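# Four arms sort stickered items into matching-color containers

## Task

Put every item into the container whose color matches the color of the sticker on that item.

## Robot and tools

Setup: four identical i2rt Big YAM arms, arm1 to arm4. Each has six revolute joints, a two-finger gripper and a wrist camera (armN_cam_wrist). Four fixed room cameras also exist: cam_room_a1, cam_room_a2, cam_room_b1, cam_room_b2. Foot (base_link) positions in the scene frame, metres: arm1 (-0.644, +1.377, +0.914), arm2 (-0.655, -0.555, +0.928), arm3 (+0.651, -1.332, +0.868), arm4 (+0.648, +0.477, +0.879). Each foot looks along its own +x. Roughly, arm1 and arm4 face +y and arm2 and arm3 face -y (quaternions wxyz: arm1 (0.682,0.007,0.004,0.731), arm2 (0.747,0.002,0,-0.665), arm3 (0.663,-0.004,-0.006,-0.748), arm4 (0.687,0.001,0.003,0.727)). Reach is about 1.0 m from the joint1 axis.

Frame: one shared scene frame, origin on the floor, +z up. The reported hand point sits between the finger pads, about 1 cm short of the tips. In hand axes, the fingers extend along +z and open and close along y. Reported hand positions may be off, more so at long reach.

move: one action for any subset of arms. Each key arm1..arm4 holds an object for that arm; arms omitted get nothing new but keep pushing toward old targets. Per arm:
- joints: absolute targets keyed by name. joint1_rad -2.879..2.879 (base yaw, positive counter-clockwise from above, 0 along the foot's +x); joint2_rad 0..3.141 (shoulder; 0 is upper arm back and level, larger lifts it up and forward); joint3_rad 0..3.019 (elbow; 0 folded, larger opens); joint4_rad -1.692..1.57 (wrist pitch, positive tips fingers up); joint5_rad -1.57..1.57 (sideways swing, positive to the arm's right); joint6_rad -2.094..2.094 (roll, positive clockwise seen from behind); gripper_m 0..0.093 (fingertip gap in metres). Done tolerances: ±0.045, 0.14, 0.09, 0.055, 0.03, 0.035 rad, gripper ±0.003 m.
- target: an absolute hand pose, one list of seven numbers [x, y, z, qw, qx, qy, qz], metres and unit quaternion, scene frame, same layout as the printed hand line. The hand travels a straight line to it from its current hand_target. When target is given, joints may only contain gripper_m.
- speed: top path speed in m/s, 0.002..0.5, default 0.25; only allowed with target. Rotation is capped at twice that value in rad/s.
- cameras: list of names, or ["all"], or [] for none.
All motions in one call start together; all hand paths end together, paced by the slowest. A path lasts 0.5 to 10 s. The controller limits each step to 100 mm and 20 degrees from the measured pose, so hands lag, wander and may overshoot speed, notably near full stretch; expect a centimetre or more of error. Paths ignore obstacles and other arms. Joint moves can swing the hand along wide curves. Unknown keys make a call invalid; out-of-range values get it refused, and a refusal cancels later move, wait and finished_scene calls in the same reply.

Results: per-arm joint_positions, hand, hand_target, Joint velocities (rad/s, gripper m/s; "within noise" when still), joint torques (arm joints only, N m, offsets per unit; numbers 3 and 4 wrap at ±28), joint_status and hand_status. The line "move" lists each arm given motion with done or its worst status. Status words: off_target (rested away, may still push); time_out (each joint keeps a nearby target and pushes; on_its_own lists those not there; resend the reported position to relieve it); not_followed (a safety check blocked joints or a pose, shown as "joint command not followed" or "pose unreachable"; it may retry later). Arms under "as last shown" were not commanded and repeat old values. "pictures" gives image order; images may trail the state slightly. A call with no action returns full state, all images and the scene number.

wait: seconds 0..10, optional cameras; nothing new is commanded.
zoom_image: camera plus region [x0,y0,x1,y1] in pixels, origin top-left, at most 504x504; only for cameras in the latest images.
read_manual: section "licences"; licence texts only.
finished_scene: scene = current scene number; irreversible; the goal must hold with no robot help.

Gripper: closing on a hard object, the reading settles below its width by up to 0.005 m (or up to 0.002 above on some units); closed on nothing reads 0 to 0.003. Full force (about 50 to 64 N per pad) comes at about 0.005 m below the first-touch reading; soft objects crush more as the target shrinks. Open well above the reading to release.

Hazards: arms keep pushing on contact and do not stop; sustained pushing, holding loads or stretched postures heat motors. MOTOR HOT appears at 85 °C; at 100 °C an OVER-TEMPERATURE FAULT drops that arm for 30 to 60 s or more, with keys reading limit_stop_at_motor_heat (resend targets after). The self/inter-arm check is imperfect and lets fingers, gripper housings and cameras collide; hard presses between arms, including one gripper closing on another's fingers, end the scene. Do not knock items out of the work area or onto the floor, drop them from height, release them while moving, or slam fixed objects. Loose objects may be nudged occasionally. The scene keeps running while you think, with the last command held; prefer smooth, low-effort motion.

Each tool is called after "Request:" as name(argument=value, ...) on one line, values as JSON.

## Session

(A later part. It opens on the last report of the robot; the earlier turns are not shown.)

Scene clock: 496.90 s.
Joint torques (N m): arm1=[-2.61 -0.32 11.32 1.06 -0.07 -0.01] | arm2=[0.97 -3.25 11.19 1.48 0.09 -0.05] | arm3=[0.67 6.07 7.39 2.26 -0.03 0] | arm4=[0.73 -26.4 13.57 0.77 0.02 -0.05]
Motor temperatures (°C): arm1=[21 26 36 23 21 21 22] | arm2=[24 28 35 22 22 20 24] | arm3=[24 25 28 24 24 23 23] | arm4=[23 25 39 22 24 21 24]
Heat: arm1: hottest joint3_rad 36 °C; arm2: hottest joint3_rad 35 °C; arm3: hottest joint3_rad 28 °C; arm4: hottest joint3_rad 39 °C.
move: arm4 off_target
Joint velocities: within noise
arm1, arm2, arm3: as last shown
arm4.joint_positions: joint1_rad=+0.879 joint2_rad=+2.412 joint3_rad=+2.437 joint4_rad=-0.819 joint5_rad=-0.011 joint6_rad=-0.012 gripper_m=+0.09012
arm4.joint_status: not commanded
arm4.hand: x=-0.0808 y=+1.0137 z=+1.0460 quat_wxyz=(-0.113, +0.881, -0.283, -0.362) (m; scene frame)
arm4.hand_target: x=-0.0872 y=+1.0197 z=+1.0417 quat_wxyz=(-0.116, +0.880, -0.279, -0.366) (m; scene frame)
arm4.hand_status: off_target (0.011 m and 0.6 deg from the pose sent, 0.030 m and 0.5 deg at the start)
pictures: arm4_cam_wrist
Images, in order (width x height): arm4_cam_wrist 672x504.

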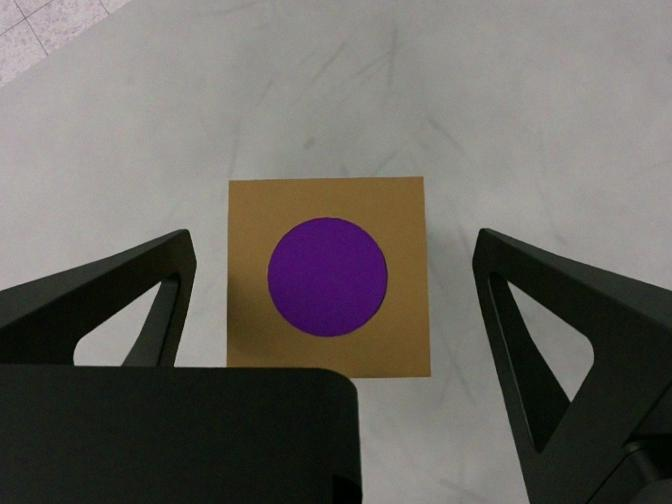

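Request:
move(arm4={"joints": {"gripper_m": 0.04}}, cameras=["arm4_cam_wrist"])

Scene clock: 500.27 s.
Joint torques (N m): arm1=[-2.84 -0.97 11.28 0.95 -0.06 -0.02] | arm2=[0.97 -3.14 11.22 1.5 0.09 -0.05] | arm3=[0.67 6.36 7.41 2.26 -0.04 0.01] | arm4=[0.21 -26.64 13.52 0.81 0.05 -0.04]
Motor temperatures (°C): arm1=[21 26 36 23 21 21 22] | arm2=[24 27 35 22 22 20 24] | arm3=[24 25 28 24 24 23 23] | arm4=[23 26 40 22 24 21 24]
Heat: arm1: hottest joint3_rad 36 °C; arm2: hottest joint3_rad 35 °C; arm3: hottest joint3_rad 28 °C; arm4: hottest joint3_rad 40 °C.
move: arm4 off_target
Joint velocities: within noise
arm1, arm2, arm3: as last shown
arm4.joint_positions: joint1_rad=+0.879 joint2_rad=+2.412 joint3_rad=+2.438 joint4_rad=-0.819 joint5_rad=-0.012 joint6_rad=-0.012 gripper_m=+0.05318
arm4.joint_status: gripper_m off_target (ended at +0.05322, target +0.04000)
arm4.hand: x=-0.0809 y=+1.0137 z=+1.0462 quat_wxyz=(-0.113, +0.881, -0.282, -0.363) (m; scene frame)
arm4.hand_target: x=-0.0872 y=+1.0197 z=+1.0418 quat_wxyz=(-0.116, +0.880, -0.279, -0.366) (m; scene frame)
arm4.hand_status: not commanded
pictures: arm4_cam_wrist
Images, in order (width x height): arm4_cam_wrist 672x504.

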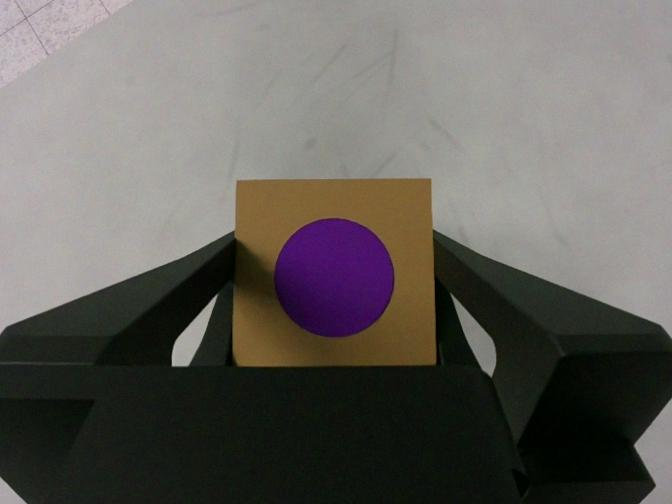

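Request:
move(arm4={"target": [-0.02, 0.966, 1.17, 0.1154, -0.8809, 0.2786, 0.3649], "speed": 0.12})

Request:
move(arm4={"target": [0.157, 0.822, 1.18, 0.1154, -0.8809, 0.2786, 0.3649], "speed": 0.2}, cameras=["arm4_cam_wrist", "cam_room_a2"])

Scene clock: 512.57 s.
Joint torques (N m): arm1=[-2.49 -0.56 11.23 0.79 -0.01 0] | arm2=[0.97 -3.19 11.19 1.52 0.09 -0.05] | arm3=[0.5 6.18 7.39 2.25 -0.03 -0.02] | arm4=[1.49 -27.69 9.44 0.81 0.16 -0.02]
Motor temperatures (°C): arm1=[21 26 36 23 21 21 22] | arm2=[24 27 35 22 22 20 24] | arm3=[24 25 28 24 24 23 23] | arm4=[23 28 41 22 24 21 25]
Heat: arm1: hottest joint3_rad 36 °C; arm2: hottest joint3_rad 35 °C; arm3: hottest joint3_rad 28 °C; arm4: hottest joint3_rad 41 °C.
move: arm4 off_target
Joint velocities: within noise
arm1, arm2, arm3: as last shown
arm4.joint_positions: joint1_rad=+0.879 joint2_rad=+2.123 joint3_rad=+2.224 joint4_rad=-0.892 joint5_rad=-0.012 joint6_rad=-0.012 gripper_m=+0.05319
arm4.joint_status: not commanded
arm4.hand: x=-0.0220 y=+0.9710 z=+1.1598 quat_wxyz=(-0.114, +0.880, -0.282, -0.364) (m; scene frame)
arm4.hand_target: x=-0.0201 y=+0.9661 z=+1.1699 quat_wxyz=(-0.115, +0.881, -0.279, -0.365) (m; scene frame)
arm4.hand_status: off_target (0.012 m and 0.5 deg from the pose sent, 0.146 m and 0.5 deg at the start)
pictures: none

Scene clock: 514.30 s.
Joint torques (N m): arm1=[-2.08 -0.5 11.4 1.01 -0.04 -0.01] | arm2=[0.97 -3.08 11.21 1.47 0.09 -0.05] | arm3=[0.62 6.36 7.41 2.22 -0.04 0] | arm4=[1.14 -15.74 9.65 1.73 0.2 0.16]
Motor temperatures (°C): arm1=[21 26 36 23 21 21 22] | arm2=[24 27 35 22 22 20 24] | arm3=[24 25 28 24 24 23 23] | arm4=[23 28 40 22 24 21 25]
Heat: arm1: hottest joint3_rad 36 °C; arm2: hottest joint3_rad 35 °C; arm3: hottest joint3_rad 28 °C; arm4: hottest joint3_rad 40 °C.
move: arm4 done
Joint velocities: arm1=[within noise] | arm2=[-0.005 -0.044 -0.007 -0.002 0.037 0.007 0.001] | arm3=[within noise] | arm4=[within noise]
arm1.joint_positions: joint1_rad=-2.245 joint2_rad=+0.804 joint3_rad=+1.290 joint4_rad=-1.389 joint5_rad=-0.008 joint6_rad=+0.002 gripper_m=+0.08496
arm1.joint_status: not commanded
arm1.hand: x=-0.3904 y=+1.2067 z=+1.3436 quat_wxyz=(-0.307, -0.281, -0.904, +0.095) (m; scene frame)
arm1.hand_target: x=-0.3946 y=+1.2060 z=+1.3481 quat_wxyz=(-0.308, -0.284, -0.903, +0.097) (m; scene frame)
arm1.hand_status: not commanded
arm2, arm3: as last shown
arm4.joint_positions: joint1_rad=+0.899 joint2_rad=+1.461 joint3_rad=+1.349 joint4_rad=-0.704 joint5_rad=+0.004 joint6_rad=-0.012 gripper_m=+0.05320
arm4.joint_status: not commanded
arm4.hand: x=+0.1620 y=+0.8239 z=+1.1716 quat_wxyz=(-0.113, +0.887, -0.278, -0.352) (m; scene frame)
arm4.hand_target: x=+0.1570 y=+0.8219 z=+1.1800 quat_wxyz=(-0.115, +0.881, -0.279, -0.365) (m; scene frame)
arm4.hand_status: done (0.010 m and 1.7 deg from the pose sent, 0.234 m and 0.5 deg at the start)
pictures: arm4_cam_wrist, cam_room_a2
Images, in order (width x height): arm4_cam_wrist 672x504, cam_room_a2 672x504.

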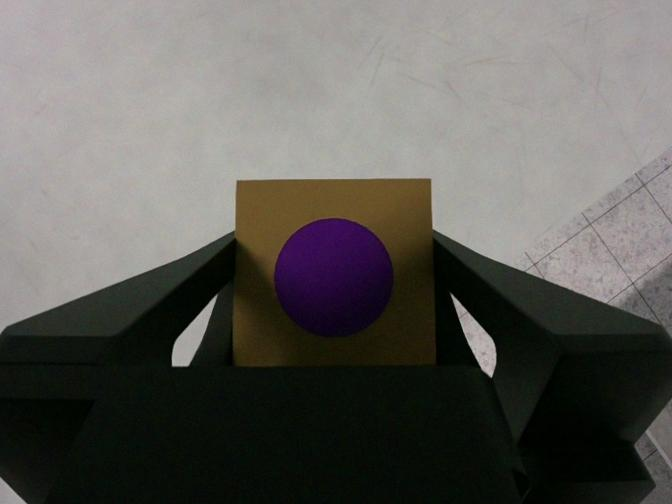

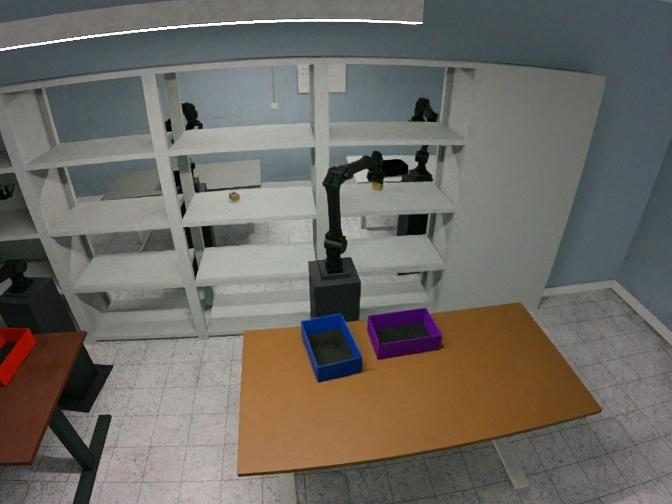

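Request:
move(arm4={"target": [0.31, 0.715, 1.2, 0.1154, -0.8809, 0.2786, 0.3649], "speed": 0.2})

Request:
move(arm4={"joints": {"joint1_rad": -0.3, "joint2_rad": 0.9, "joint3_rad": 1.4, "joint4_rad": -1.45, "joint5_rad": 0, "joint6_rad": 0}})

Request:
move(arm4={"joints": {"joint1_rad": -1.166, "joint2_rad": 1.3, "joint3_rad": 1.624, "joint4_rad": -1.5, "joint5_rad": 0, "joint6_rad": 0}}, cameras=["arm4_cam_wrist"])

Scene clock: 523.90 s.
Joint torques (N m): arm1=[-2.2 0.03 11.26 1.06 -0.05 0.04] | arm2=[0.91 -3.19 11.22 1.5 0.09 -0.06] | arm3=[0.5 6.24 7.41 2.26 -0.03 -0.01] | arm4=[1.55 -6.07 9.54 0.88 0.2 0.13]
Motor temperatures (°C): arm1=[21 25 36 23 21 21 22] | arm2=[24 27 35 22 22 20 24] | arm3=[24 25 28 24 24 23 23] | arm4=[23 27 40 22 24 21 26]
Heat: arm1: hottest joint3_rad 36 °C; arm2: hottest joint3_rad 35 °C; arm3: hottest joint3_rad 28 °C; arm4: hottest joint3_rad 40 °C.
move: arm4 done
Joint velocities: within noise
arm1, arm2: as last shown
arm3.joint_positions: joint1_rad=-1.560 joint2_rad=+0.144 joint3_rad=+0.903 joint4_rad=-0.565 joint5_rad=+0.001 joint6_rad=-0.005 gripper_m=+0.09401
arm3.joint_status: not commanded
arm3.hand: x=+0.4740 y=-1.3037 z=+1.4299 quat_wxyz=(+0.041, -0.635, +0.039, +0.770) (m; scene frame)
arm3.hand_target: x=+0.4712 y=-1.3018 z=+1.4306 quat_wxyz=(+0.042, -0.633, +0.043, +0.772) (m; scene frame)
arm3.hand_status: not commanded
arm4.joint_positions: joint1_rad=+0.902 joint2_rad=+0.949 joint3_rad=+0.996 joint4_rad=-0.824 joint5_rad=+0.007 joint6_rad=-0.011 gripper_m=+0.05320
arm4.joint_status: not commanded
arm4.hand: x=+0.3109 y=+0.7184 z=+1.2018 quat_wxyz=(-0.120, +0.880, -0.275, -0.368) (m; scene frame)
arm4.hand_target: x=+0.3100 y=+0.7150 z=+1.2000 quat_wxyz=(-0.115, +0.881, -0.278, -0.365) (m; scene frame)
arm4.hand_status: done (0.004 m and 0.7 deg from the pose sent, 0.186 m and 1.7 deg at the start)
pictures: none

Scene clock: 525.50 s.
Joint torques (N m): arm1=[-2.84 -0.03 11.26 1.17 -0.02 -0.01] | arm2=[0.91 -3.14 11.22 1.47 0.09 -0.05] | arm3=[0.67 6.3 7.42 2.25 -0.03 -0.01] | arm4=[0.73 -4.13 11.12 0.65 0.08 0.18]
Motor temperatures (°C): arm1=[21 25 36 23 21 21 22] | arm2=[24 27 35 22 22 20 24] | arm3=[24 25 28 24 24 23 23] | arm4=[23 26 40 22 24 21 26]
Heat: arm1: hottest joint3_rad 36 °C; arm2: hottest joint3_rad 35 °C; arm3: hottest joint3_rad 28 °C; arm4: hottest joint3_rad 40 °C.
move: arm4 done
Joint velocities: within noise
arm1, arm3: as last shown
arm2.joint_positions: joint1_rad=+2.122 joint2_rad=+0.799 joint3_rad=+1.297 joint4_rad=-1.386 joint5_rad=-0.001 joint6_rad=+0.011 gripper_m=+0.07492
arm2.joint_status: not commanded
arm2.hand: x=-0.4214 y=-0.3720 z=+1.3685 quat_wxyz=(-0.317, +0.304, -0.891, -0.113) (m; scene frame)
arm2.hand_target: x=-0.4238 y=-0.3731 z=+1.3674 quat_wxyz=(-0.312, +0.311, -0.891, -0.109) (m; scene frame)
arm2.hand_status: not commanded
arm4.joint_positions: joint1_rad=-0.298 joint2_rad=+0.898 joint3_rad=+1.363 joint4_rad=-1.440 joint5_rad=+0.001 joint6_rad=-0.011 gripper_m=+0.05322
arm4.joint_status: all done
arm4.hand: x=+0.7267 y=+0.7888 z=+1.3126 quat_wxyz=(-0.229, +0.594, -0.750, -0.180) (m; scene frame)
arm4.hand_target: x=+0.7274 y=+0.7884 z=+1.3285 quat_wxyz=(-0.238, +0.586, -0.751, -0.188) (m; scene frame)
arm4.hand_status: not commanded
pictures: none

Scene clock: 526.97 s.
Joint torques (N m): arm1=[-2.43 -1.2 11.28 1.13 -0.04 0] | arm2=[1.03 -3.19 11.21 1.47 0.09 -0.05] | arm3=[0.56 6.18 7.38 2.25 -0.03 0] | arm4=[1.2 -12.04 11.12 0.47 0.09 0.2]
Motor temperatures (°C): arm1=[21 25 36 23 21 21 22] | arm2=[24 27 35 22 22 20 24] | arm3=[24 25 28 24 24 23 23] | arm4=[23 26 40 22 24 21 26]
Heat: arm1: hottest joint3_rad 36 °C; arm2: hottest joint3_rad 35 °C; arm3: hottest joint3_rad 28 °C; arm4: hottest joint3_rad 40 °C.
move: arm4 done
Joint velocities: within noise
arm1, arm2, arm3: as last shown
arm4.joint_positions: joint1_rad=-1.170 joint2_rad=+1.310 joint3_rad=+1.591 joint4_rad=-1.494 joint5_rad=+0.000 joint6_rad=-0.011 gripper_m=+0.05324
arm4.joint_status: all done
arm4.hand: x=+1.0481 y=+0.6739 z=+1.2643 quat_wxyz=(-0.171, +0.228, -0.958, -0.038) (m; scene frame)
arm4.hand_target: x=+1.0471 y=+0.6757 z=+1.2827 quat_wxyz=(-0.188, +0.224, -0.955, -0.044) (m; scene frame)
arm4.hand_status: not commanded
pictures: arm4_cam_wrist
Images, in order (width x height): arm4_cam_wrist 672x504.

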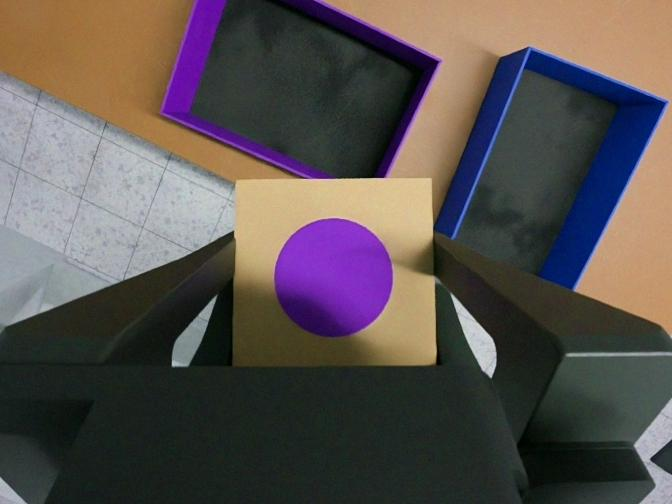

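Request:
move(arm4={"target": [1.13, 0.738, 0.96, 0.2507, -0.2402, 0.9356, 0.0644], "speed": 0.25}, cameras=["arm4_cam_wrist", "cam_room_a2"])

Scene clock: 539.03 s.
Joint torques (N m): arm1=[-2.37 -0.32 11.38 1.01 -0.05 -0.02] | arm2=[1.03 -3.08 11.18 1.48 0.1 -0.05] | arm3=[0.5 6.3 7.42 2.25 -0.03 0] | arm4=[1.55 -15.27 8.16 1.47 -0.06 0.08]
Motor temperatures (°C): arm1=[21 25 36 23 21 21 22] | arm2=[23 26 35 22 22 20 23] | arm3=[24 25 28 24 24 23 23] | arm4=[23 25 39 22 24 21 26]
Heat: arm1: hottest joint3_rad 36 °C; arm2: hottest joint3_rad 35 °C; arm3: hottest joint3_rad 28 °C; arm4: hottest joint3_rad 39 °C.
move: arm4 done
Joint velocities: within noise
arm1, arm2, arm3: as last shown
arm4.joint_positions: joint1_rad=-1.141 joint2_rad=+1.601 joint3_rad=+1.021 joint4_rad=-0.482 joint5_rad=-0.001 joint6_rad=-0.011 gripper_m=+0.05324
arm4.joint_status: not commanded
arm4.hand: x=+1.1270 y=+0.7304 z=+0.9571 quat_wxyz=(-0.242, +0.239, -0.939, -0.059) (m; scene frame)
arm4.hand_target: x=+1.1299 y=+0.7380 z=+0.9602 quat_wxyz=(-0.251, +0.240, -0.936, -0.064) (m; scene frame)
arm4.hand_status: done (0.009 m and 1.3 deg from the pose sent, 0.322 m and 10.0 deg at the start)
pictures: arm4_cam_wrist, cam_room_a2
Images, in order (width x height): arm4_cam_wrist 672x504, cam_room_a2 672x504.

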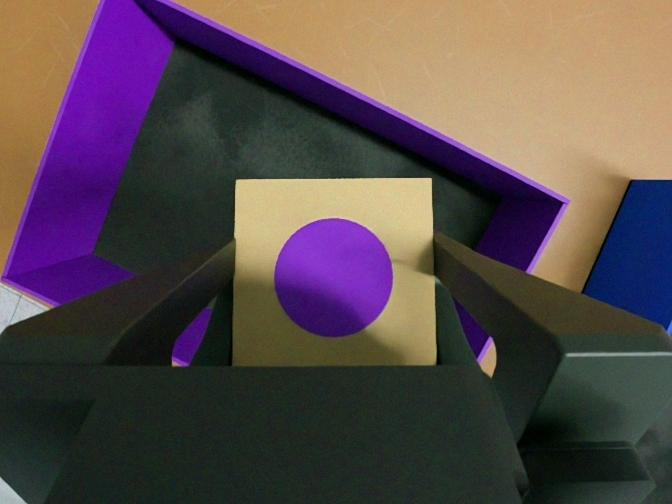

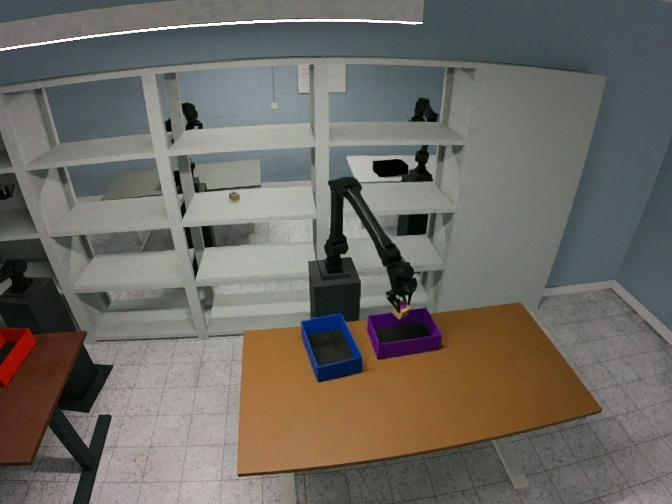

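Request:
move(arm4={"target": [1.135, 0.762, 0.81, 0.2507, -0.2402, 0.9356, 0.0644], "speed": 0.12}, cameras=["arm4_cam_wrist", "cam_room_a2"])

Request:
zoom_image(camera="cam_room_a2", region=[330, 260, 480, 380])

Scene clock: 549.33 s.
Joint torques (N m): arm1=[-2.84 -0.26 11.33 1.03 -0.05 0.02] | arm2=[1.03 -3.14 11.19 1.5 0.09 -0.05] | arm3=[0.56 6.24 7.42 2.24 -0.03 -0.01] | arm4=[1.38 -16.79 5.82 1.36 0.23 0.18]
Motor temperatures (°C): arm1=[21 25 36 23 21 21 22] | arm2=[23 26 35 22 22 20 23] | arm3=[24 24 28 24 24 23 23] | arm4=[23 25 38 22 24 21 26]
Heat: arm1: hottest joint3_rad 36 °C; arm2: hottest joint3_rad 35 °C; arm3: hottest joint3_rad 28 °C; arm4: hottest joint3_rad 38 °C.
move: arm4 done
Joint velocities: within noise
arm1, arm2, arm3: as last shown
arm4.joint_positions: joint1_rad=-1.101 joint2_rad=+1.918 joint3_rad=+0.973 joint4_rad=-0.102 joint5_rad=+0.012 joint6_rad=+0.014 gripper_m=+0.05324
arm4.joint_status: not commanded
arm4.hand: x=+1.1353 y=+0.7575 z=+0.8153 quat_wxyz=(-0.249, +0.244, -0.935, -0.063) (m; scene frame)
arm4.hand_target: x=+1.1348 y=+0.7619 z=+0.8100 quat_wxyz=(-0.250, +0.240, -0.936, -0.064) (m; scene frame)
arm4.hand_status: done (0.007 m and 0.5 deg from the pose sent, 0.151 m and 1.3 deg at the start)
pictures: arm4_cam_wrist, cam_room_a2
Images, in order (width x height): arm4_cam_wrist 672x504, cam_room_a2 672x504.

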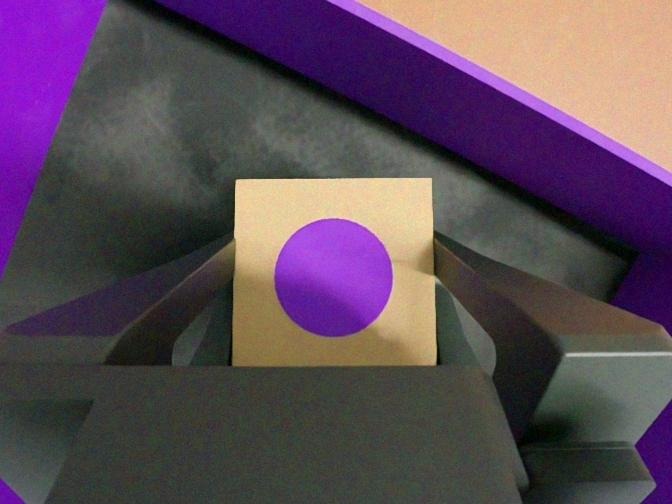

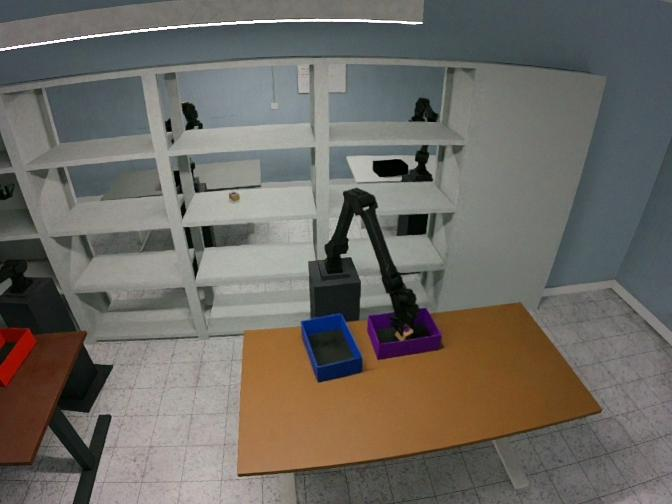

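Scaled by 3.360.

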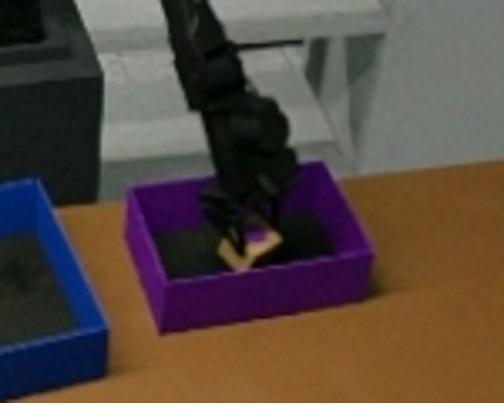

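Request:
move(arm4={"target": [1.135, 0.762, 0.785, 0.2507, -0.2402, 0.9356, 0.0644], "speed": 0.08}, cameras=["arm4_cam_wrist", "cam_room_a2"])

Request:
zoom_image(camera="cam_room_a2", region=[330, 260, 480, 380])

Scene clock: 553.17 s.
Joint torques (N m): arm1=[-2.67 -0.09 11.23 1.09 -0.08 0.03] | arm2=[0.91 -3.02 11.19 1.47 0.09 -0.05] | arm3=[0.44 6.3 7.39 2.28 -0.04 0] | arm4=[1.61 -16.26 5.34 1.4 0.22 0.17]
Motor temperatures (°C): arm1=[21 25 36 23 21 21 22] | arm2=[23 26 35 22 22 20 23] | arm3=[24 24 28 24 24 23 23] | arm4=[23 25 38 22 24 21 26]
Heat: arm1: hottest joint3_rad 36 °C; arm2: hottest joint3_rad 35 °C; arm3: hottest joint3_rad 28 °C; arm4: hottest joint3_rad 38 °C.
move: arm4 done
Joint velocities: within noise
arm1, arm2, arm3: as last shown
arm4.joint_positions: joint1_rad=-1.101 joint2_rad=+1.972 joint3_rad=+0.973 joint4_rad=-0.042 joint5_rad=+0.012 joint6_rad=+0.014 gripper_m=+0.05324
arm4.joint_status: not commanded
arm4.hand: x=+1.1368 y=+0.7584 z=+0.7934 quat_wxyz=(-0.251, +0.243, -0.935, -0.063) (m; scene frame)
arm4.hand_target: x=+1.1347 y=+0.7619 z=+0.7851 quat_wxyz=(-0.250, +0.240, -0.936, -0.064) (m; scene frame)
arm4.hand_status: done (0.009 m and 0.4 deg from the pose sent, 0.031 m and 0.5 deg at the start)
pictures: arm4_cam_wrist, cam_room_a2
Images, in order (width x height): arm4_cam_wrist 672x504, cam_room_a2 672x504.

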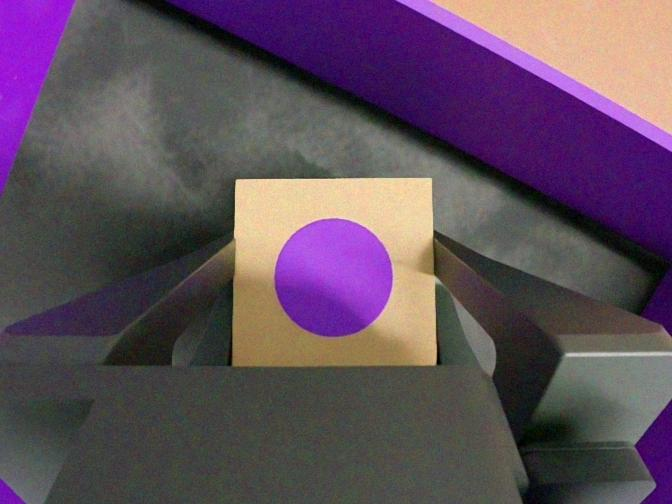

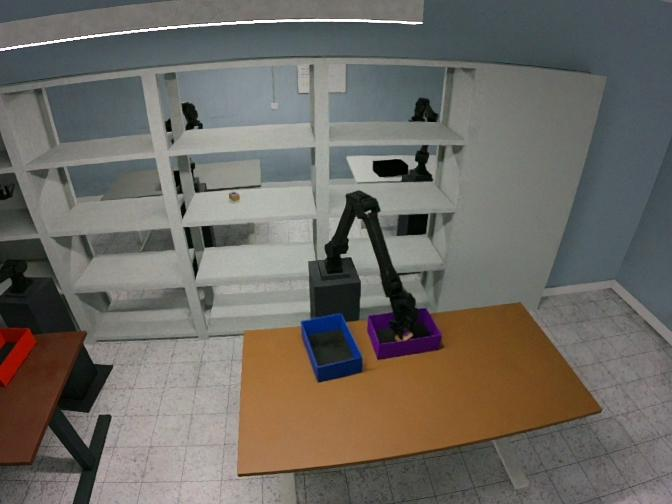

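Scaled by 3.360.

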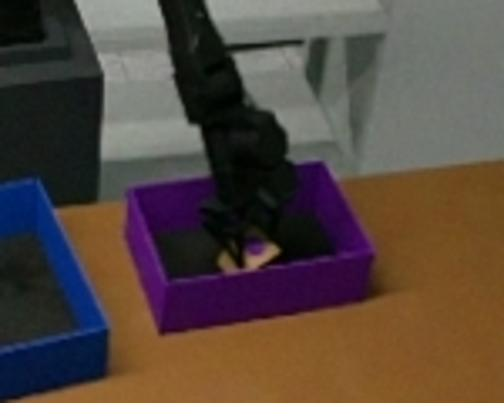

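Request:
move(arm4={"target": [1.135, 0.762, 0.770, 0.2507, -0.2402, 0.9356, 0.0644], "speed": 0.06})

Request:
move(arm4={"joints": {"gripper_m": 0.08}}, cameras=["arm4_cam_wrist"])

Scene clock: 557.37 s.
Joint torques (N m): arm1=[-2.61 -0.32 11.37 1.02 -0.06 0.01] | arm2=[0.97 -3.14 11.22 1.47 0.09 -0.04] | arm3=[0.56 6.3 7.39 2.28 -0.03 0] | arm4=[1.2 -16.67 5.22 1.37 0.21 0.21]
Motor temperatures (°C): arm1=[21 25 36 23 21 21 22] | arm2=[23 26 35 22 22 20 23] | arm3=[24 24 28 24 24 23 23] | arm4=[23 25 37 22 24 21 26]
Heat: arm1: hottest joint3_rad 36 °C; arm2: hottest joint3_rad 35 °C; arm3: hottest joint3_rad 28 °C; arm4: hottest joint3_rad 37 °C.
move: arm4 done
Joint velocities: within noise
arm1, arm2, arm3: as last shown
arm4.joint_positions: joint1_rad=-1.101 joint2_rad=+2.006 joint3_rad=+0.973 joint4_rad=-0.007 joint5_rad=+0.012 joint6_rad=+0.014 gripper_m=+0.05324
arm4.joint_status: not commanded
arm4.hand: x=+1.1368 y=+0.7583 z=+0.7793 quat_wxyz=(-0.252, +0.243, -0.935, -0.063) (m; scene frame)
arm4.hand_target: x=+1.1347 y=+0.7618 z=+0.7701 quat_wxyz=(-0.250, +0.240, -0.936, -0.064) (m; scene frame)
arm4.hand_status: done (0.010 m and 0.4 deg from the pose sent, 0.024 m and 0.4 deg at the start)
pictures: none

Scene clock: 557.90 s.
Joint torques (N m): arm1=[-2.96 -0.26 11.4 0.83 -0.04 0.03] | arm2=[1.03 -3.25 11.21 1.44 0.09 -0.05] | arm3=[0.56 6.24 7.39 2.25 -0.03 0] | arm4=[0.97 -16.38 5.16 1.35 0.21 0.17]
Motor temperatures (°C): arm1=[21 25 36 23 21 21 22] | arm2=[23 26 35 22 22 20 23] | arm3=[24 24 28 24 24 23 23] | arm4=[23 25 37 22 24 21 26]
Heat: arm1: hottest joint3_rad 36 °C; arm2: hottest joint3_rad 35 °C; arm3: hottest joint3_rad 28 °C; arm4: hottest joint3_rad 37 °C.
move: arm4 done
Joint velocities: within noise
arm1.joint_positions: joint1_rad=-2.245 joint2_rad=+0.804 joint3_rad=+1.290 joint4_rad=-1.389 joint5_rad=-0.008 joint6_rad=+0.002 gripper_m=+0.08496
arm1.joint_status: not commanded
arm1.hand: x=-0.3904 y=+1.2067 z=+1.3436 quat_wxyz=(-0.307, -0.281, -0.904, +0.095) (m; scene frame)
arm1.hand_target: x=-0.3946 y=+1.2060 z=+1.3481 quat_wxyz=(-0.308, -0.284, -0.903, +0.097) (m; scene frame)
arm1.hand_status: not commanded
arm2, arm3: as last shown
arm4.joint_positions: joint1_rad=-1.101 joint2_rad=+2.006 joint3_rad=+0.973 joint4_rad=-0.005 joint5_rad=+0.012 joint6_rad=+0.014 gripper_m=+0.07992
arm4.joint_status: all done
arm4.hand: x=+1.1372 y=+0.7585 z=+0.7796 quat_wxyz=(-0.253, +0.243, -0.934, -0.064) (m; scene frame)
arm4.hand_target: x=+1.1347 y=+0.7618 z=+0.7701 quat_wxyz=(-0.251, +0.240, -0.936, -0.064) (m; scene frame)
arm4.hand_status: not commanded
pictures: arm4_cam_wrist
Images, in order (width x height): arm4_cam_wrist 672x504.

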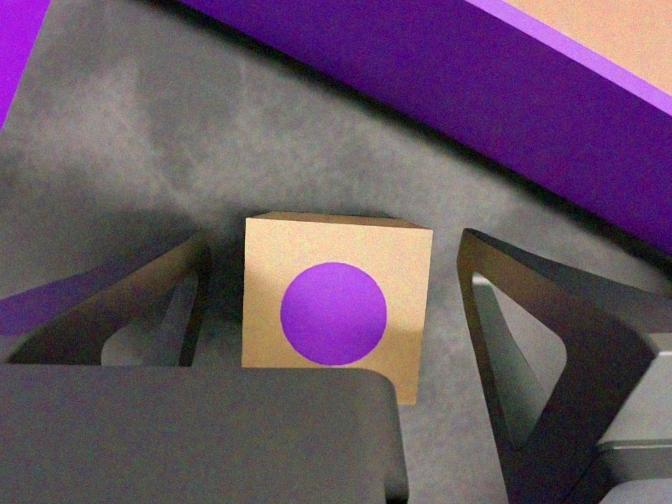

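Request:
move(arm4={"target": [1.10, 0.735, 0.97, 0.2507, -0.2402, 0.9356, 0.0644], "speed": 0.2}, cameras=["arm4_cam_wrist"])

Request:
move(arm4={"joints": {"joint1_rad": -0.5, "joint2_rad": 0.8, "joint3_rad": 1.2, "joint4_rad": -1.0, "joint5_rad": 0, "joint6_rad": 0}})

Request:
move(arm4={"joints": {"joint1_rad": 2.187, "gripper_m": 0.085}})

Request:
move(arm4={"target": [0.178, 0.1035, 1.17, -0.1649, -0.8176, -0.2855, 0.4721], "speed": 0.15}, cameras=["arm4_cam_wrist", "cam_room_a2"])

Scene clock: 570.70 s.
Joint torques (N m): arm1=[-3.02 -0.26 11.45 1.01 -0.03 -0.01] | arm2=[0.97 -3.19 11.22 1.5 0.09 -0.05] | arm3=[0.62 6.24 7.36 2.24 -0.03 0] | arm4=[0.44 -13.68 9.35 0.5 0.02 0.05]
Motor temperatures (°C): arm1=[21 25 36 23 21 21 22] | arm2=[23 26 35 22 22 20 23] | arm3=[24 24 28 24 24 23 23] | arm4=[23 25 35 22 24 21 25]
Heat: arm1: hottest joint3_rad 36 °C; arm2: hottest joint3_rad 35 °C; arm3: hottest joint3_rad 28 °C; arm4: hottest joint3_rad 35 °C.
move: arm4 off_target
Joint velocities: within noise
arm1, arm2: as last shown
arm3.joint_positions: joint1_rad=-1.560 joint2_rad=+0.144 joint3_rad=+0.903 joint4_rad=-0.565 joint5_rad=+0.001 joint6_rad=-0.005 gripper_m=+0.09401
arm3.joint_status: not commanded
arm3.hand: x=+0.4740 y=-1.3037 z=+1.4299 quat_wxyz=(+0.041, -0.635, +0.039, +0.770) (m; scene frame)
arm3.hand_target: x=+0.4712 y=-1.3018 z=+1.4306 quat_wxyz=(+0.042, -0.633, +0.043, +0.772) (m; scene frame)
arm3.hand_status: not commanded
arm4.joint_positions: joint1_rad=-1.101 joint2_rad=+1.520 joint3_rad=+0.936 joint4_rad=-0.466 joint5_rad=+0.012 joint6_rad=+0.014 gripper_m=+0.07992
arm4.joint_status: not commanded
arm4.hand: x=+1.0926 y=+0.7328 z=+0.9624 quat_wxyz=(-0.247, +0.243, -0.936, -0.062) (m; scene frame)
arm4.hand_target: x=+1.0998 y=+0.7349 z=+0.9700 quat_wxyz=(-0.251, +0.240, -0.936, -0.064) (m; scene frame)
arm4.hand_status: off_target (0.011 m and 0.6 deg from the pose sent, 0.195 m and 0.4 deg at the start)
pictures: arm4_cam_wrist
Images, in order (width x height): arm4_cam_wrist 672x504.

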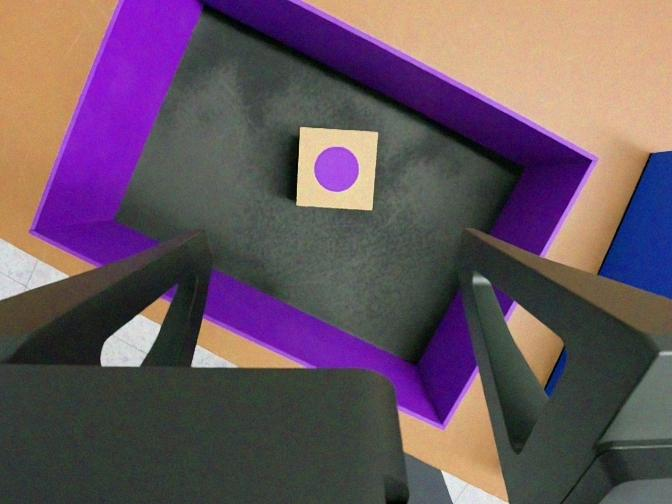

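Scene clock: 572.20 s.
Joint torques (N m): arm1=[-2.84 -0.56 11.22 1.06 -0.06 0] | arm2=[0.91 -3.19 11.19 1.48 0.09 -0.05] | arm3=[0.56 6.12 7.36 2.25 -0.03 -0.01] | arm4=[1.44 -2.32 10.21 0.9 0.16 -0.06]
Motor temperatures (°C): arm1=[21 25 36 23 21 21 22] | arm2=[23 26 35 22 22 20 23] | arm3=[24 24 28 24 24 23 23] | arm4=[23 25 35 22 24 21 25]
Heat: arm1: hottest joint3_rad 36 °C; arm2: hottest joint3_rad 35 °C; arm3: hottest joint3_rad 28 °C; arm4: hottest joint3_rad 35 °C.
move: arm4 done
Joint velocities: within noise
arm1, arm3: as last shown
arm2.joint_positions: joint1_rad=+2.122 joint2_rad=+0.799 joint3_rad=+1.297 joint4_rad=-1.386 joint5_rad=-0.001 joint6_rad=+0.011 gripper_m=+0.07492
arm2.joint_status: not commanded
arm2.hand: x=-0.4214 y=-0.3720 z=+1.3685 quat_wxyz=(-0.317, +0.304, -0.891, -0.113) (m; scene frame)
arm2.hand_target: x=-0.4238 y=-0.3731 z=+1.3674 quat_wxyz=(-0.312, +0.311, -0.891, -0.109) (m; scene frame)
arm2.hand_status: not commanded
arm4.joint_positions: joint1_rad=-0.507 joint2_rad=+0.792 joint3_rad=+1.183 joint4_rad=-0.988 joint5_rad=-0.002 joint6_rad=+0.011 gripper_m=+0.07992
arm4.joint_status: all done
arm4.hand: x=+0.8079 y=+0.8050 z=+1.3315 quat_wxyz=(-0.392, +0.466, -0.752, -0.252) (m; scene frame)
arm4.hand_target: x=+0.8063 y=+0.8067 z=+1.3355 quat_wxyz=(-0.392, +0.472, -0.749, -0.249) (m; scene frame)
arm4.hand_status: not commanded
pictures: none

Scene clock: 574.43 s.
Joint torques (N m): arm1=[-2.84 -0.44 11.34 1.01 -0.08 -0.01] | arm2=[0.97 -3.14 11.19 1.48 0.09 -0.05] | arm3=[0.62 6.18 7.41 2.22 -0.04 -0.01] | arm4=[0.97 -3.43 10.32 0.87 0.17 -0.08]
Motor temperatures (°C): arm1=[21 25 36 23 21 21 22] | arm2=[23 26 35 22 22 20 23] | arm3=[24 24 28 24 24 23 23] | arm4=[23 25 35 22 24 21 25]
Heat: arm1: hottest joint3_rad 36 °C; arm2: hottest joint3_rad 35 °C; arm3: hottest joint3_rad 28 °C; arm4: hottest joint3_rad 35 °C.
move: arm4 done
Joint velocities: within noise
arm1, arm2, arm3: as last shown
arm4.joint_positions: joint1_rad=+2.184 joint2_rad=+0.800 joint3_rad=+1.183 joint4_rad=-0.988 joint5_rad=-0.002 joint6_rad=+0.010 gripper_m=+0.08492
arm4.joint_status: all done
arm4.hand: x=+0.3637 y=+0.2523 z=+1.3325 quat_wxyz=(+0.156, +0.836, +0.287, -0.440) (m; scene frame)
arm4.hand_target: x=+0.3656 y=+0.2530 z=+1.3395 quat_wxyz=(+0.155, +0.834, +0.291, -0.443) (m; scene frame)
arm4.hand_status: not commanded
pictures: none

Scene clock: 577.03 s.
Joint torques (N m): arm1=[-2.84 -0.21 11.34 1.02 -0.04 0.01] | arm2=[1.03 -3.25 11.22 1.47 0.08 -0.04] | arm3=[0.56 6.12 7.42 2.24 -0.04 0] | arm4=[0.85 -12.81 11.85 2.04 0.18 -0.04]
Motor temperatures (°C): arm1=[21 25 36 23 21 21 22] | arm2=[23 26 35 22 22 20 23] | arm3=[24 24 28 24 24 23 23] | arm4=[22 25 36 22 24 21 25]
Heat: arm1: hottest joint3_rad 36 °C; arm2: hottest joint3_rad 35 °C; arm3: hottest joint3_rad 28 °C; arm4: hottest joint3_rad 36 °C.
move: arm4 off_target
Joint velocities: within noise
arm1, arm2, arm3: as last shown
arm4.joint_positions: joint1_rad=+2.184 joint2_rad=+1.378 joint3_rad=+1.079 joint4_rad=-0.276 joint5_rad=-0.002 joint6_rad=+0.010 gripper_m=+0.08492
arm4.joint_status: not commanded
arm4.hand: x=+0.1873 y=+0.1126 z=+1.1500 quat_wxyz=(+0.161, +0.830, +0.285, -0.452) (m; scene frame)
arm4.hand_target: x=+0.1789 y=+0.1042 z=+1.1703 quat_wxyz=(+0.165, +0.818, +0.285, -0.472) (m; scene frame)
arm4.hand_status: off_target (0.024 m and 2.7 deg from the pose sent, 0.288 m and 4.4 deg at the start)
pictures: arm4_cam_wrist, cam_room_a2
Images, in order (width x height): arm4_cam_wrist 672x504, cam_room_a2 672x504.

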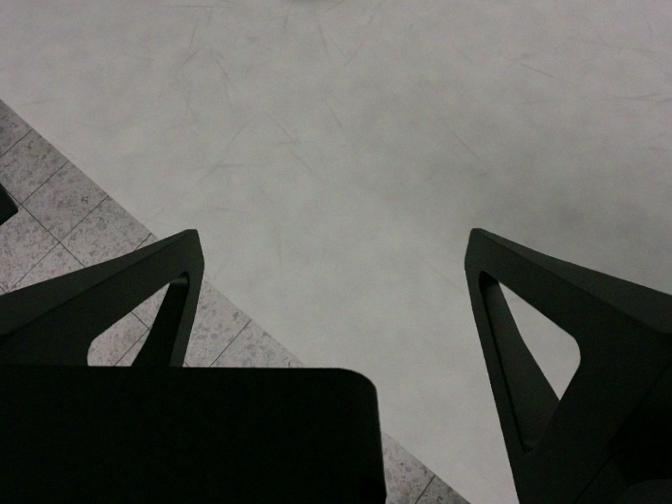

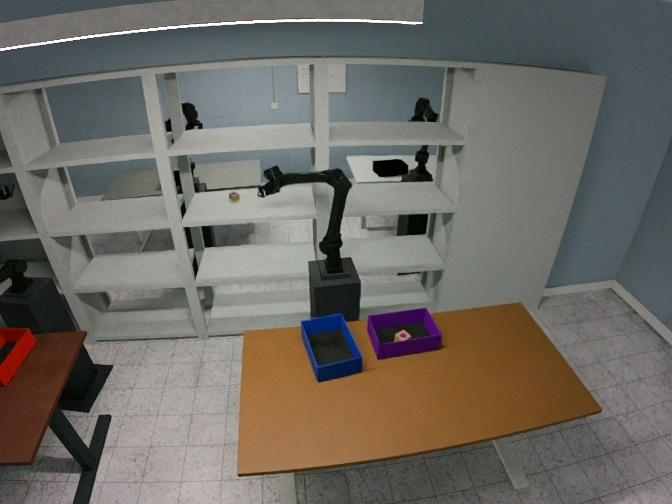

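Request:
move(arm4={"target": [0.0376, -0.0086, 1.13, -0.1649, -0.8176, -0.2855, 0.4721], "speed": 0.15}, cameras=["arm4_cam_wrist"])

Scene clock: 581.30 s.
Joint torques (N m): arm1=[-2.49 -0.26 11.45 1.01 -0.05 0.02] | arm2=[1.03 -3.25 11.19 1.48 0.09 -0.05] | arm3=[0.56 6.18 7.41 2.26 -0.03 0] | arm4=[0.91 -19.6 13.46 0.9 0.2 -0.07]
Motor temperatures (°C): arm1=[21 25 36 23 21 21 22] | arm2=[23 26 35 22 22 20 23] | arm3=[24 24 28 24 24 23 23] | arm4=[22 25 37 22 24 21 25]
Heat: arm1: hottest joint3_rad 36 °C; arm2: hottest joint3_rad 35 °C; arm3: hottest joint3_rad 28 °C; arm4: hottest joint3_rad 37 °C.
move: arm4 off_target
Joint velocities: within noise
arm1, arm2, arm3: as last shown
arm4.joint_positions: joint1_rad=+2.184 joint2_rad=+1.844 joint3_rad=+1.543 joint4_rad=-0.249 joint5_rad=-0.002 joint6_rad=+0.010 gripper_m=+0.08492
arm4.joint_status: not commanded
arm4.hand: x=+0.0486 y=+0.0028 z=+1.1177 quat_wxyz=(+0.165, +0.824, +0.282, -0.463) (m; scene frame)
arm4.hand_target: x=+0.0387 y=-0.0078 z=+1.1299 quat_wxyz=(+0.165, +0.817, +0.285, -0.472) (m; scene frame)
arm4.hand_status: off_target (0.020 m and 1.3 deg from the pose sent, 0.194 m and 2.8 deg at the start)
pictures: arm4_cam_wrist
Images, in order (width x height): arm4_cam_wrist 672x504.

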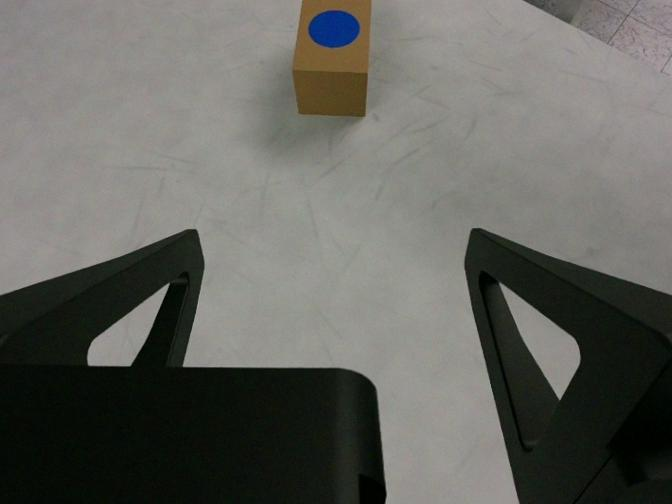

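Request:
move(arm4={"target": [-0.0329, -0.0646, 1.085, -0.1649, -0.8176, -0.2855, 0.4721], "speed": 0.12}, cameras=["arm4_cam_wrist"])

Scene clock: 591.03 s.
Joint torques (N m): arm1=[-2.32 -0.67 11.33 1.09 -0.04 0.01] | arm2=[1.03 -3.08 11.22 1.47 0.09 -0.04] | arm3=[0.56 6.24 7.39 2.22 -0.03 0] | arm4=[0.91 -22.89 13.52 0.84 0.2 -0.03]
Motor temperatures (°C): arm1=[21 25 36 23 21 21 22] | arm2=[23 26 35 22 22 20 23] | arm3=[24 24 28 24 24 23 23] | arm4=[22 25 40 22 24 21 25]
Heat: arm1: hottest joint3_rad 36 °C; arm2: hottest joint3_rad 35 °C; arm3: hottest joint3_rad 28 °C; arm4: hottest joint3_rad 40 °C.
move: arm4 off_target
Joint velocities: within noise
arm1, arm2, arm3: as last shown
arm4.joint_positions: joint1_rad=+2.184 joint2_rad=+2.111 joint3_rad=+1.857 joint4_rad=-0.288 joint5_rad=-0.002 joint6_rad=+0.010 gripper_m=+0.08492
arm4.joint_status: not commanded
arm4.hand: x=-0.0232 y=-0.0541 z=+1.0807 quat_wxyz=(+0.166, +0.822, +0.282, -0.466) (m; scene frame)
arm4.hand_target: x=-0.0320 y=-0.0639 z=+1.0849 quat_wxyz=(+0.165, +0.817, +0.285, -0.473) (m; scene frame)
arm4.hand_status: off_target (0.015 m and 0.9 deg from the pose sent, 0.111 m and 1.3 deg at the start)
pictures: arm4_cam_wrist
Images, in order (width x height): arm4_cam_wrist 672x504.

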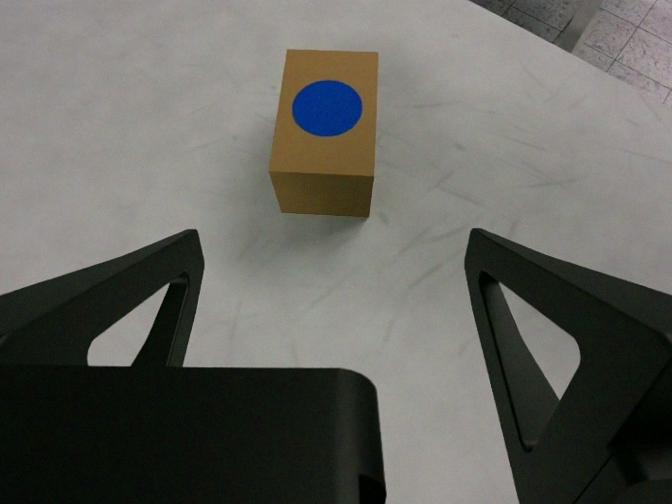

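Request:
move(arm4={"target": [-0.078, -0.1055, 1.052, -0.1649, -0.8176, -0.2855, 0.4721], "speed": 0.08}, cameras=["arm4_cam_wrist"])

Scene clock: 600.13 s.
Joint torques (N m): arm1=[-2.78 -0.21 11.32 1.05 -0.05 -0.01] | arm2=[0.97 -3.08 11.19 1.48 0.09 -0.05] | arm3=[0.56 6.12 7.38 2.28 -0.04 0] | arm4=[1.67 -25.64 13.76 0.88 0.21 -0.05]
Motor temperatures (°C): arm1=[21 25 36 23 21 21 22] | arm2=[23 25 35 22 22 20 23] | arm3=[24 24 28 24 24 23 23] | arm4=[22 25 42 22 24 21 25]
Heat: arm1: hottest joint3_rad 36 °C; arm2: hottest joint3_rad 35 °C; arm3: hottest joint3_rad 28 °C; arm4: hottest joint3_rad 42 °C.
move: arm4 off_target
Joint velocities: within noise
arm1, arm2, arm3: as last shown
arm4.joint_positions: joint1_rad=+2.184 joint2_rad=+2.323 joint3_rad=+2.154 joint4_rad=-0.367 joint5_rad=+0.001 joint6_rad=+0.010 gripper_m=+0.08492
arm4.joint_status: not commanded
arm4.hand: x=-0.0729 y=-0.0928 z=+1.0545 quat_wxyz=(+0.165, +0.821, +0.281, -0.469) (m; scene frame)
arm4.hand_target: x=-0.0769 y=-0.1048 z=+1.0519 quat_wxyz=(+0.165, +0.817, +0.285, -0.473) (m; scene frame)
arm4.hand_status: off_target (0.014 m and 0.7 deg from the pose sent, 0.080 m and 0.9 deg at the start)
pictures: arm4_cam_wrist
Images, in order (width x height): arm4_cam_wrist 672x504.

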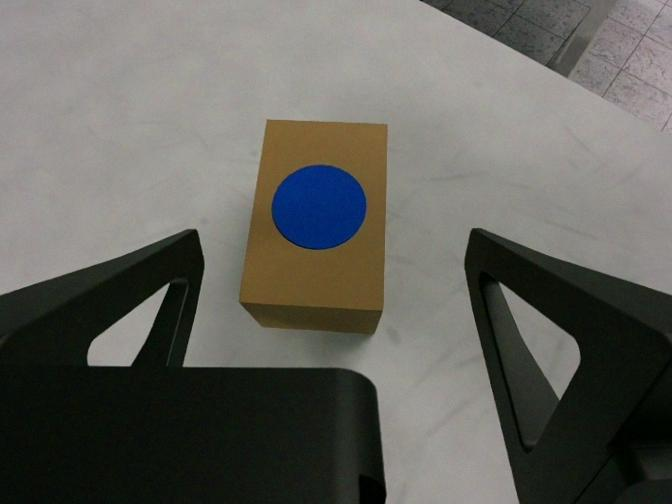

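Request:
move(arm4={"target": [-0.0795, -0.1115, 1.034, -0.1649, -0.8176, -0.2855, 0.4721], "speed": 0.06}, cameras=["arm4_cam_wrist"])

Scene clock: 604.47 s.
Joint torques (N m): arm1=[-2.49 -0.67 11.25 0.99 -0.04 0.01] | arm2=[0.97 -3.14 11.21 1.48 0.09 -0.05] | arm3=[0.5 6.3 7.41 2.22 -0.04 0] | arm4=[1.44 -26.11 13.68 1.77 0.2 -0.02]
Motor temperatures (°C): arm1=[21 25 36 23 21 21 22] | arm2=[23 25 35 22 22 20 23] | arm3=[24 24 28 24 24 23 23] | arm4=[22 26 43 22 24 21 25]
Heat: arm1: hottest joint3_rad 36 °C; arm2: hottest joint3_rad 35 °C; arm3: hottest joint3_rad 28 °C; arm4: hottest joint3_rad 43 °C.
move: arm4 off_target
Joint velocities: within noise
arm1.joint_positions: joint1_rad=-2.245 joint2_rad=+0.804 joint3_rad=+1.290 joint4_rad=-1.389 joint5_rad=-0.008 joint6_rad=+0.002 gripper_m=+0.08496
arm1.joint_status: not commanded
arm1.hand: x=-0.3904 y=+1.2067 z=+1.3436 quat_wxyz=(-0.307, -0.281, -0.904, +0.095) (m; scene frame)
arm1.hand_target: x=-0.3946 y=+1.2060 z=+1.3481 quat_wxyz=(-0.308, -0.284, -0.903, +0.097) (m; scene frame)
arm1.hand_status: not commanded
arm2, arm3: as last shown
arm4.joint_positions: joint1_rad=+2.189 joint2_rad=+2.351 joint3_rad=+2.157 joint4_rad=-0.367 joint5_rad=+0.006 joint6_rad=+0.010 gripper_m=+0.08492
arm4.joint_status: not commanded
arm4.hand: x=-0.0719 y=-0.0964 z=+1.0310 quat_wxyz=(+0.161, +0.826, +0.284, -0.459) (m; scene frame)
arm4.hand_target: x=-0.0780 y=-0.1104 z=+1.0340 quat_wxyz=(+0.165, +0.817, +0.285, -0.472) (m; scene frame)
arm4.hand_status: off_target (0.017 m and 1.9 deg from the pose sent, 0.029 m and 0.8 deg at the start)
pictures: arm4_cam_wrist
Images, in order (width x height): arm4_cam_wrist 672x504.

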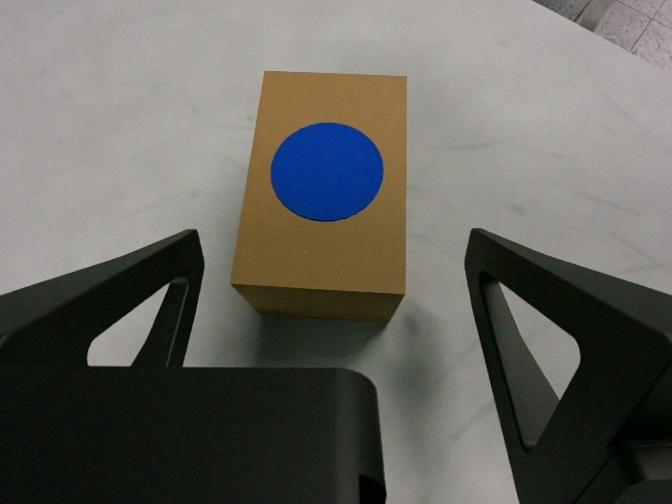

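Request:
move(arm4={"target": [-0.090, -0.119, 1.046, -0.1649, -0.8176, -0.2855, 0.4721], "speed": 0.06}, cameras=["arm4_cam_wrist"])

Scene clock: 610.40 s.
Joint torques (N m): arm1=[-3.49 -0.56 11.23 1.07 -0.06 -0.02] | arm2=[1.14 -3.14 11.21 1.51 0.09 -0.05] | arm3=[0.62 6.3 7.39 2.22 -0.03 0.01] | arm4=[1.61 -26.7 14 0.92 0.16 -0.04]
Motor temperatures (°C): arm1=[21 25 36 23 21 21 22] | arm2=[23 25 35 22 22 20 23] | arm3=[24 24 28 24 24 23 23] | arm4=[22 27 43 22 24 21 25]
Heat: arm1: hottest joint3_rad 36 °C; arm2: hottest joint3_rad 35 °C; arm3: hottest joint3_rad 28 °C; arm4: hottest joint3_rad 43 °C.
move: arm4 off_target
Joint velocities: within noise
arm1, arm2: as last shown
arm3.joint_positions: joint1_rad=-1.560 joint2_rad=+0.144 joint3_rad=+0.903 joint4_rad=-0.565 joint5_rad=+0.001 joint6_rad=-0.005 gripper_m=+0.09401
arm3.joint_status: not commanded
arm3.hand: x=+0.4740 y=-1.3037 z=+1.4299 quat_wxyz=(+0.041, -0.635, +0.039, +0.770) (m; scene frame)
arm3.hand_target: x=+0.4712 y=-1.3018 z=+1.4306 quat_wxyz=(+0.042, -0.633, +0.043, +0.772) (m; scene frame)
arm3.hand_status: not commanded
arm4.joint_positions: joint1_rad=+2.189 joint2_rad=+2.392 joint3_rad=+2.274 joint4_rad=-0.414 joint5_rad=+0.006 joint6_rad=+0.010 gripper_m=+0.08492
arm4.joint_status: not commanded
arm4.hand: x=-0.0850 y=-0.1069 z=+1.0520 quat_wxyz=(+0.165, +0.820, +0.281, -0.470) (m; scene frame)
arm4.hand_target: x=-0.0888 y=-0.1181 z=+1.0460 quat_wxyz=(+0.165, +0.817, +0.285, -0.473) (m; scene frame)
arm4.hand_status: off_target (0.014 m and 0.6 deg from the pose sent, 0.033 m and 1.9 deg at the start)
pictures: arm4_cam_wrist
Images, in order (width x height): arm4_cam_wrist 672x504.

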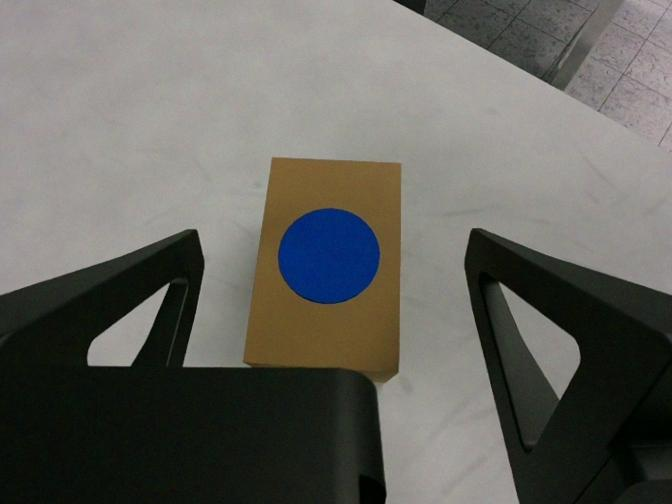

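Request:
move(arm4={"target": [-0.091, -0.120, 1.036, -0.1649, -0.8176, -0.2855, 0.4721], "speed": 0.06}, cameras=["arm4_cam_wrist"])

Scene clock: 614.27 s.
Joint torques (N m): arm1=[-2.26 -1.03 11.3 0.92 0 0] | arm2=[1.14 -3.14 11.19 1.46 0.09 -0.05] | arm3=[0.56 6.3 7.42 2.26 -0.03 -0.01] | arm4=[1.67 -25.88 13.46 1.47 0.16 0.01]
Motor temperatures (°C): arm1=[21 25 36 23 21 21 22] | arm2=[23 25 35 22 22 20 23] | arm3=[24 24 28 24 24 23 23] | arm4=[22 28 44 22 24 21 25]
Heat: arm1: hottest joint3_rad 36 °C; arm2: hottest joint3_rad 35 °C; arm3: hottest joint3_rad 28 °C; arm4: hottest joint3_rad 44 °C.
move: arm4 off_target
Joint velocities: within noise
arm1, arm3: as last shown
arm2.joint_positions: joint1_rad=+2.122 joint2_rad=+0.799 joint3_rad=+1.297 joint4_rad=-1.386 joint5_rad=-0.001 joint6_rad=+0.011 gripper_m=+0.07492
arm2.joint_status: not commanded
arm2.hand: x=-0.4214 y=-0.3720 z=+1.3685 quat_wxyz=(-0.317, +0.304, -0.891, -0.113) (m; scene frame)
arm2.hand_target: x=-0.4238 y=-0.3731 z=+1.3674 quat_wxyz=(-0.312, +0.311, -0.891, -0.109) (m; scene frame)
arm2.hand_status: not commanded
arm4.joint_positions: joint1_rad=+2.189 joint2_rad=+2.403 joint3_rad=+2.274 joint4_rad=-0.414 joint5_rad=+0.006 joint6_rad=+0.010 gripper_m=+0.08492
arm4.joint_status: not commanded
arm4.hand: x=-0.0854 y=-0.1072 z=+1.0422 quat_wxyz=(+0.163, +0.822, +0.282, -0.466) (m; scene frame)
arm4.hand_target: x=-0.0897 y=-0.1190 z=+1.0358 quat_wxyz=(+0.165, +0.817, +0.285, -0.472) (m; scene frame)
arm4.hand_status: off_target (0.015 m and 1.0 deg from the pose sent, 0.021 m and 0.6 deg at the start)
pictures: arm4_cam_wrist
Images, in order (width x height): arm4_cam_wrist 672x504.

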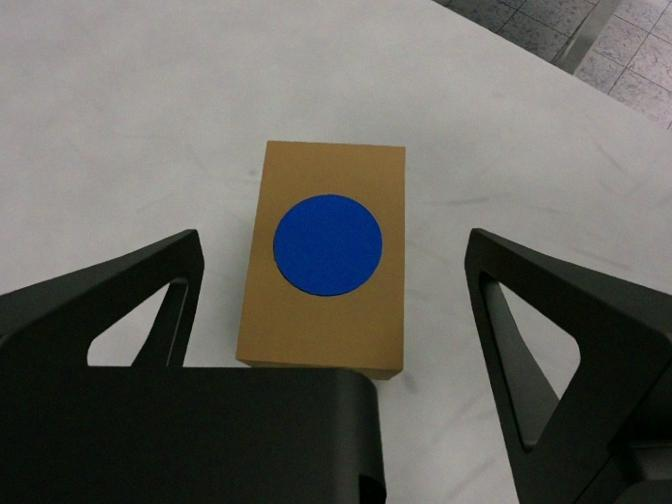

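Close.

Request:
move(arm4={"joints": {"gripper_m": 0.032}}, cameras=["arm4_cam_wrist"])

Scene clock: 616.70 s.
Joint torques (N m): arm1=[-2.43 -0.38 11.43 1.13 -0.04 -0.03] | arm2=[0.97 -3.14 11.23 1.5 0.09 -0.04] | arm3=[0.56 6.3 7.39 2.24 -0.03 0] | arm4=[1.44 -26.7 13.5 1.48 0.18 0]
Motor temperatures (°C): arm1=[21 25 36 23 21 21 22] | arm2=[23 25 35 22 22 20 23] | arm3=[24 24 28 24 24 23 23] | arm4=[22 28 45 22 24 21 25]
Heat: arm1: hottest joint3_rad 36 °C; arm2: hottest joint3_rad 35 °C; arm3: hottest joint3_rad 28 °C; arm4: hottest joint3_rad 45 °C.
move: arm4 off_target
Joint velocities: within noise
arm1, arm2, arm3: as last shown
arm4.joint_positions: joint1_rad=+2.189 joint2_rad=+2.403 joint3_rad=+2.274 joint4_rad=-0.414 joint5_rad=+0.006 joint6_rad=+0.010 gripper_m=+0.04449
arm4.joint_status: gripper_m off_target (ended at +0.04451, target +0.03200)
arm4.hand: x=-0.0854 y=-0.1071 z=+1.0422 quat_wxyz=(+0.163, +0.823, +0.282, -0.466) (m; scene frame)
arm4.hand_target: x=-0.0897 y=-0.1190 z=+1.0358 quat_wxyz=(+0.165, +0.817, +0.285, -0.472) (m; scene frame)
arm4.hand_status: not commanded
pictures: arm4_cam_wrist
Images, in order (width x height): arm4_cam_wrist 672x504.

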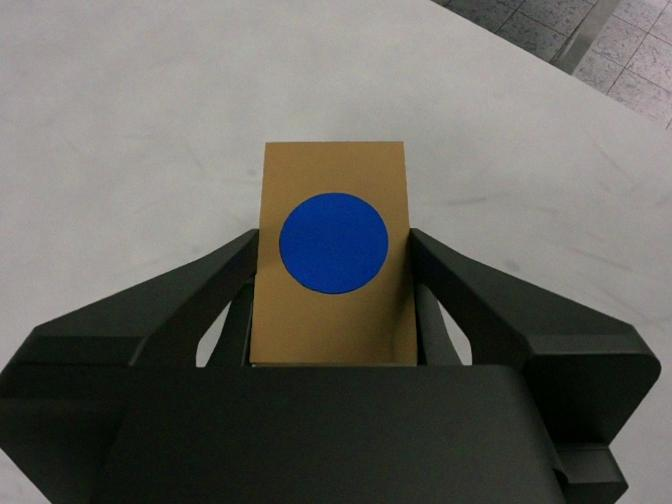

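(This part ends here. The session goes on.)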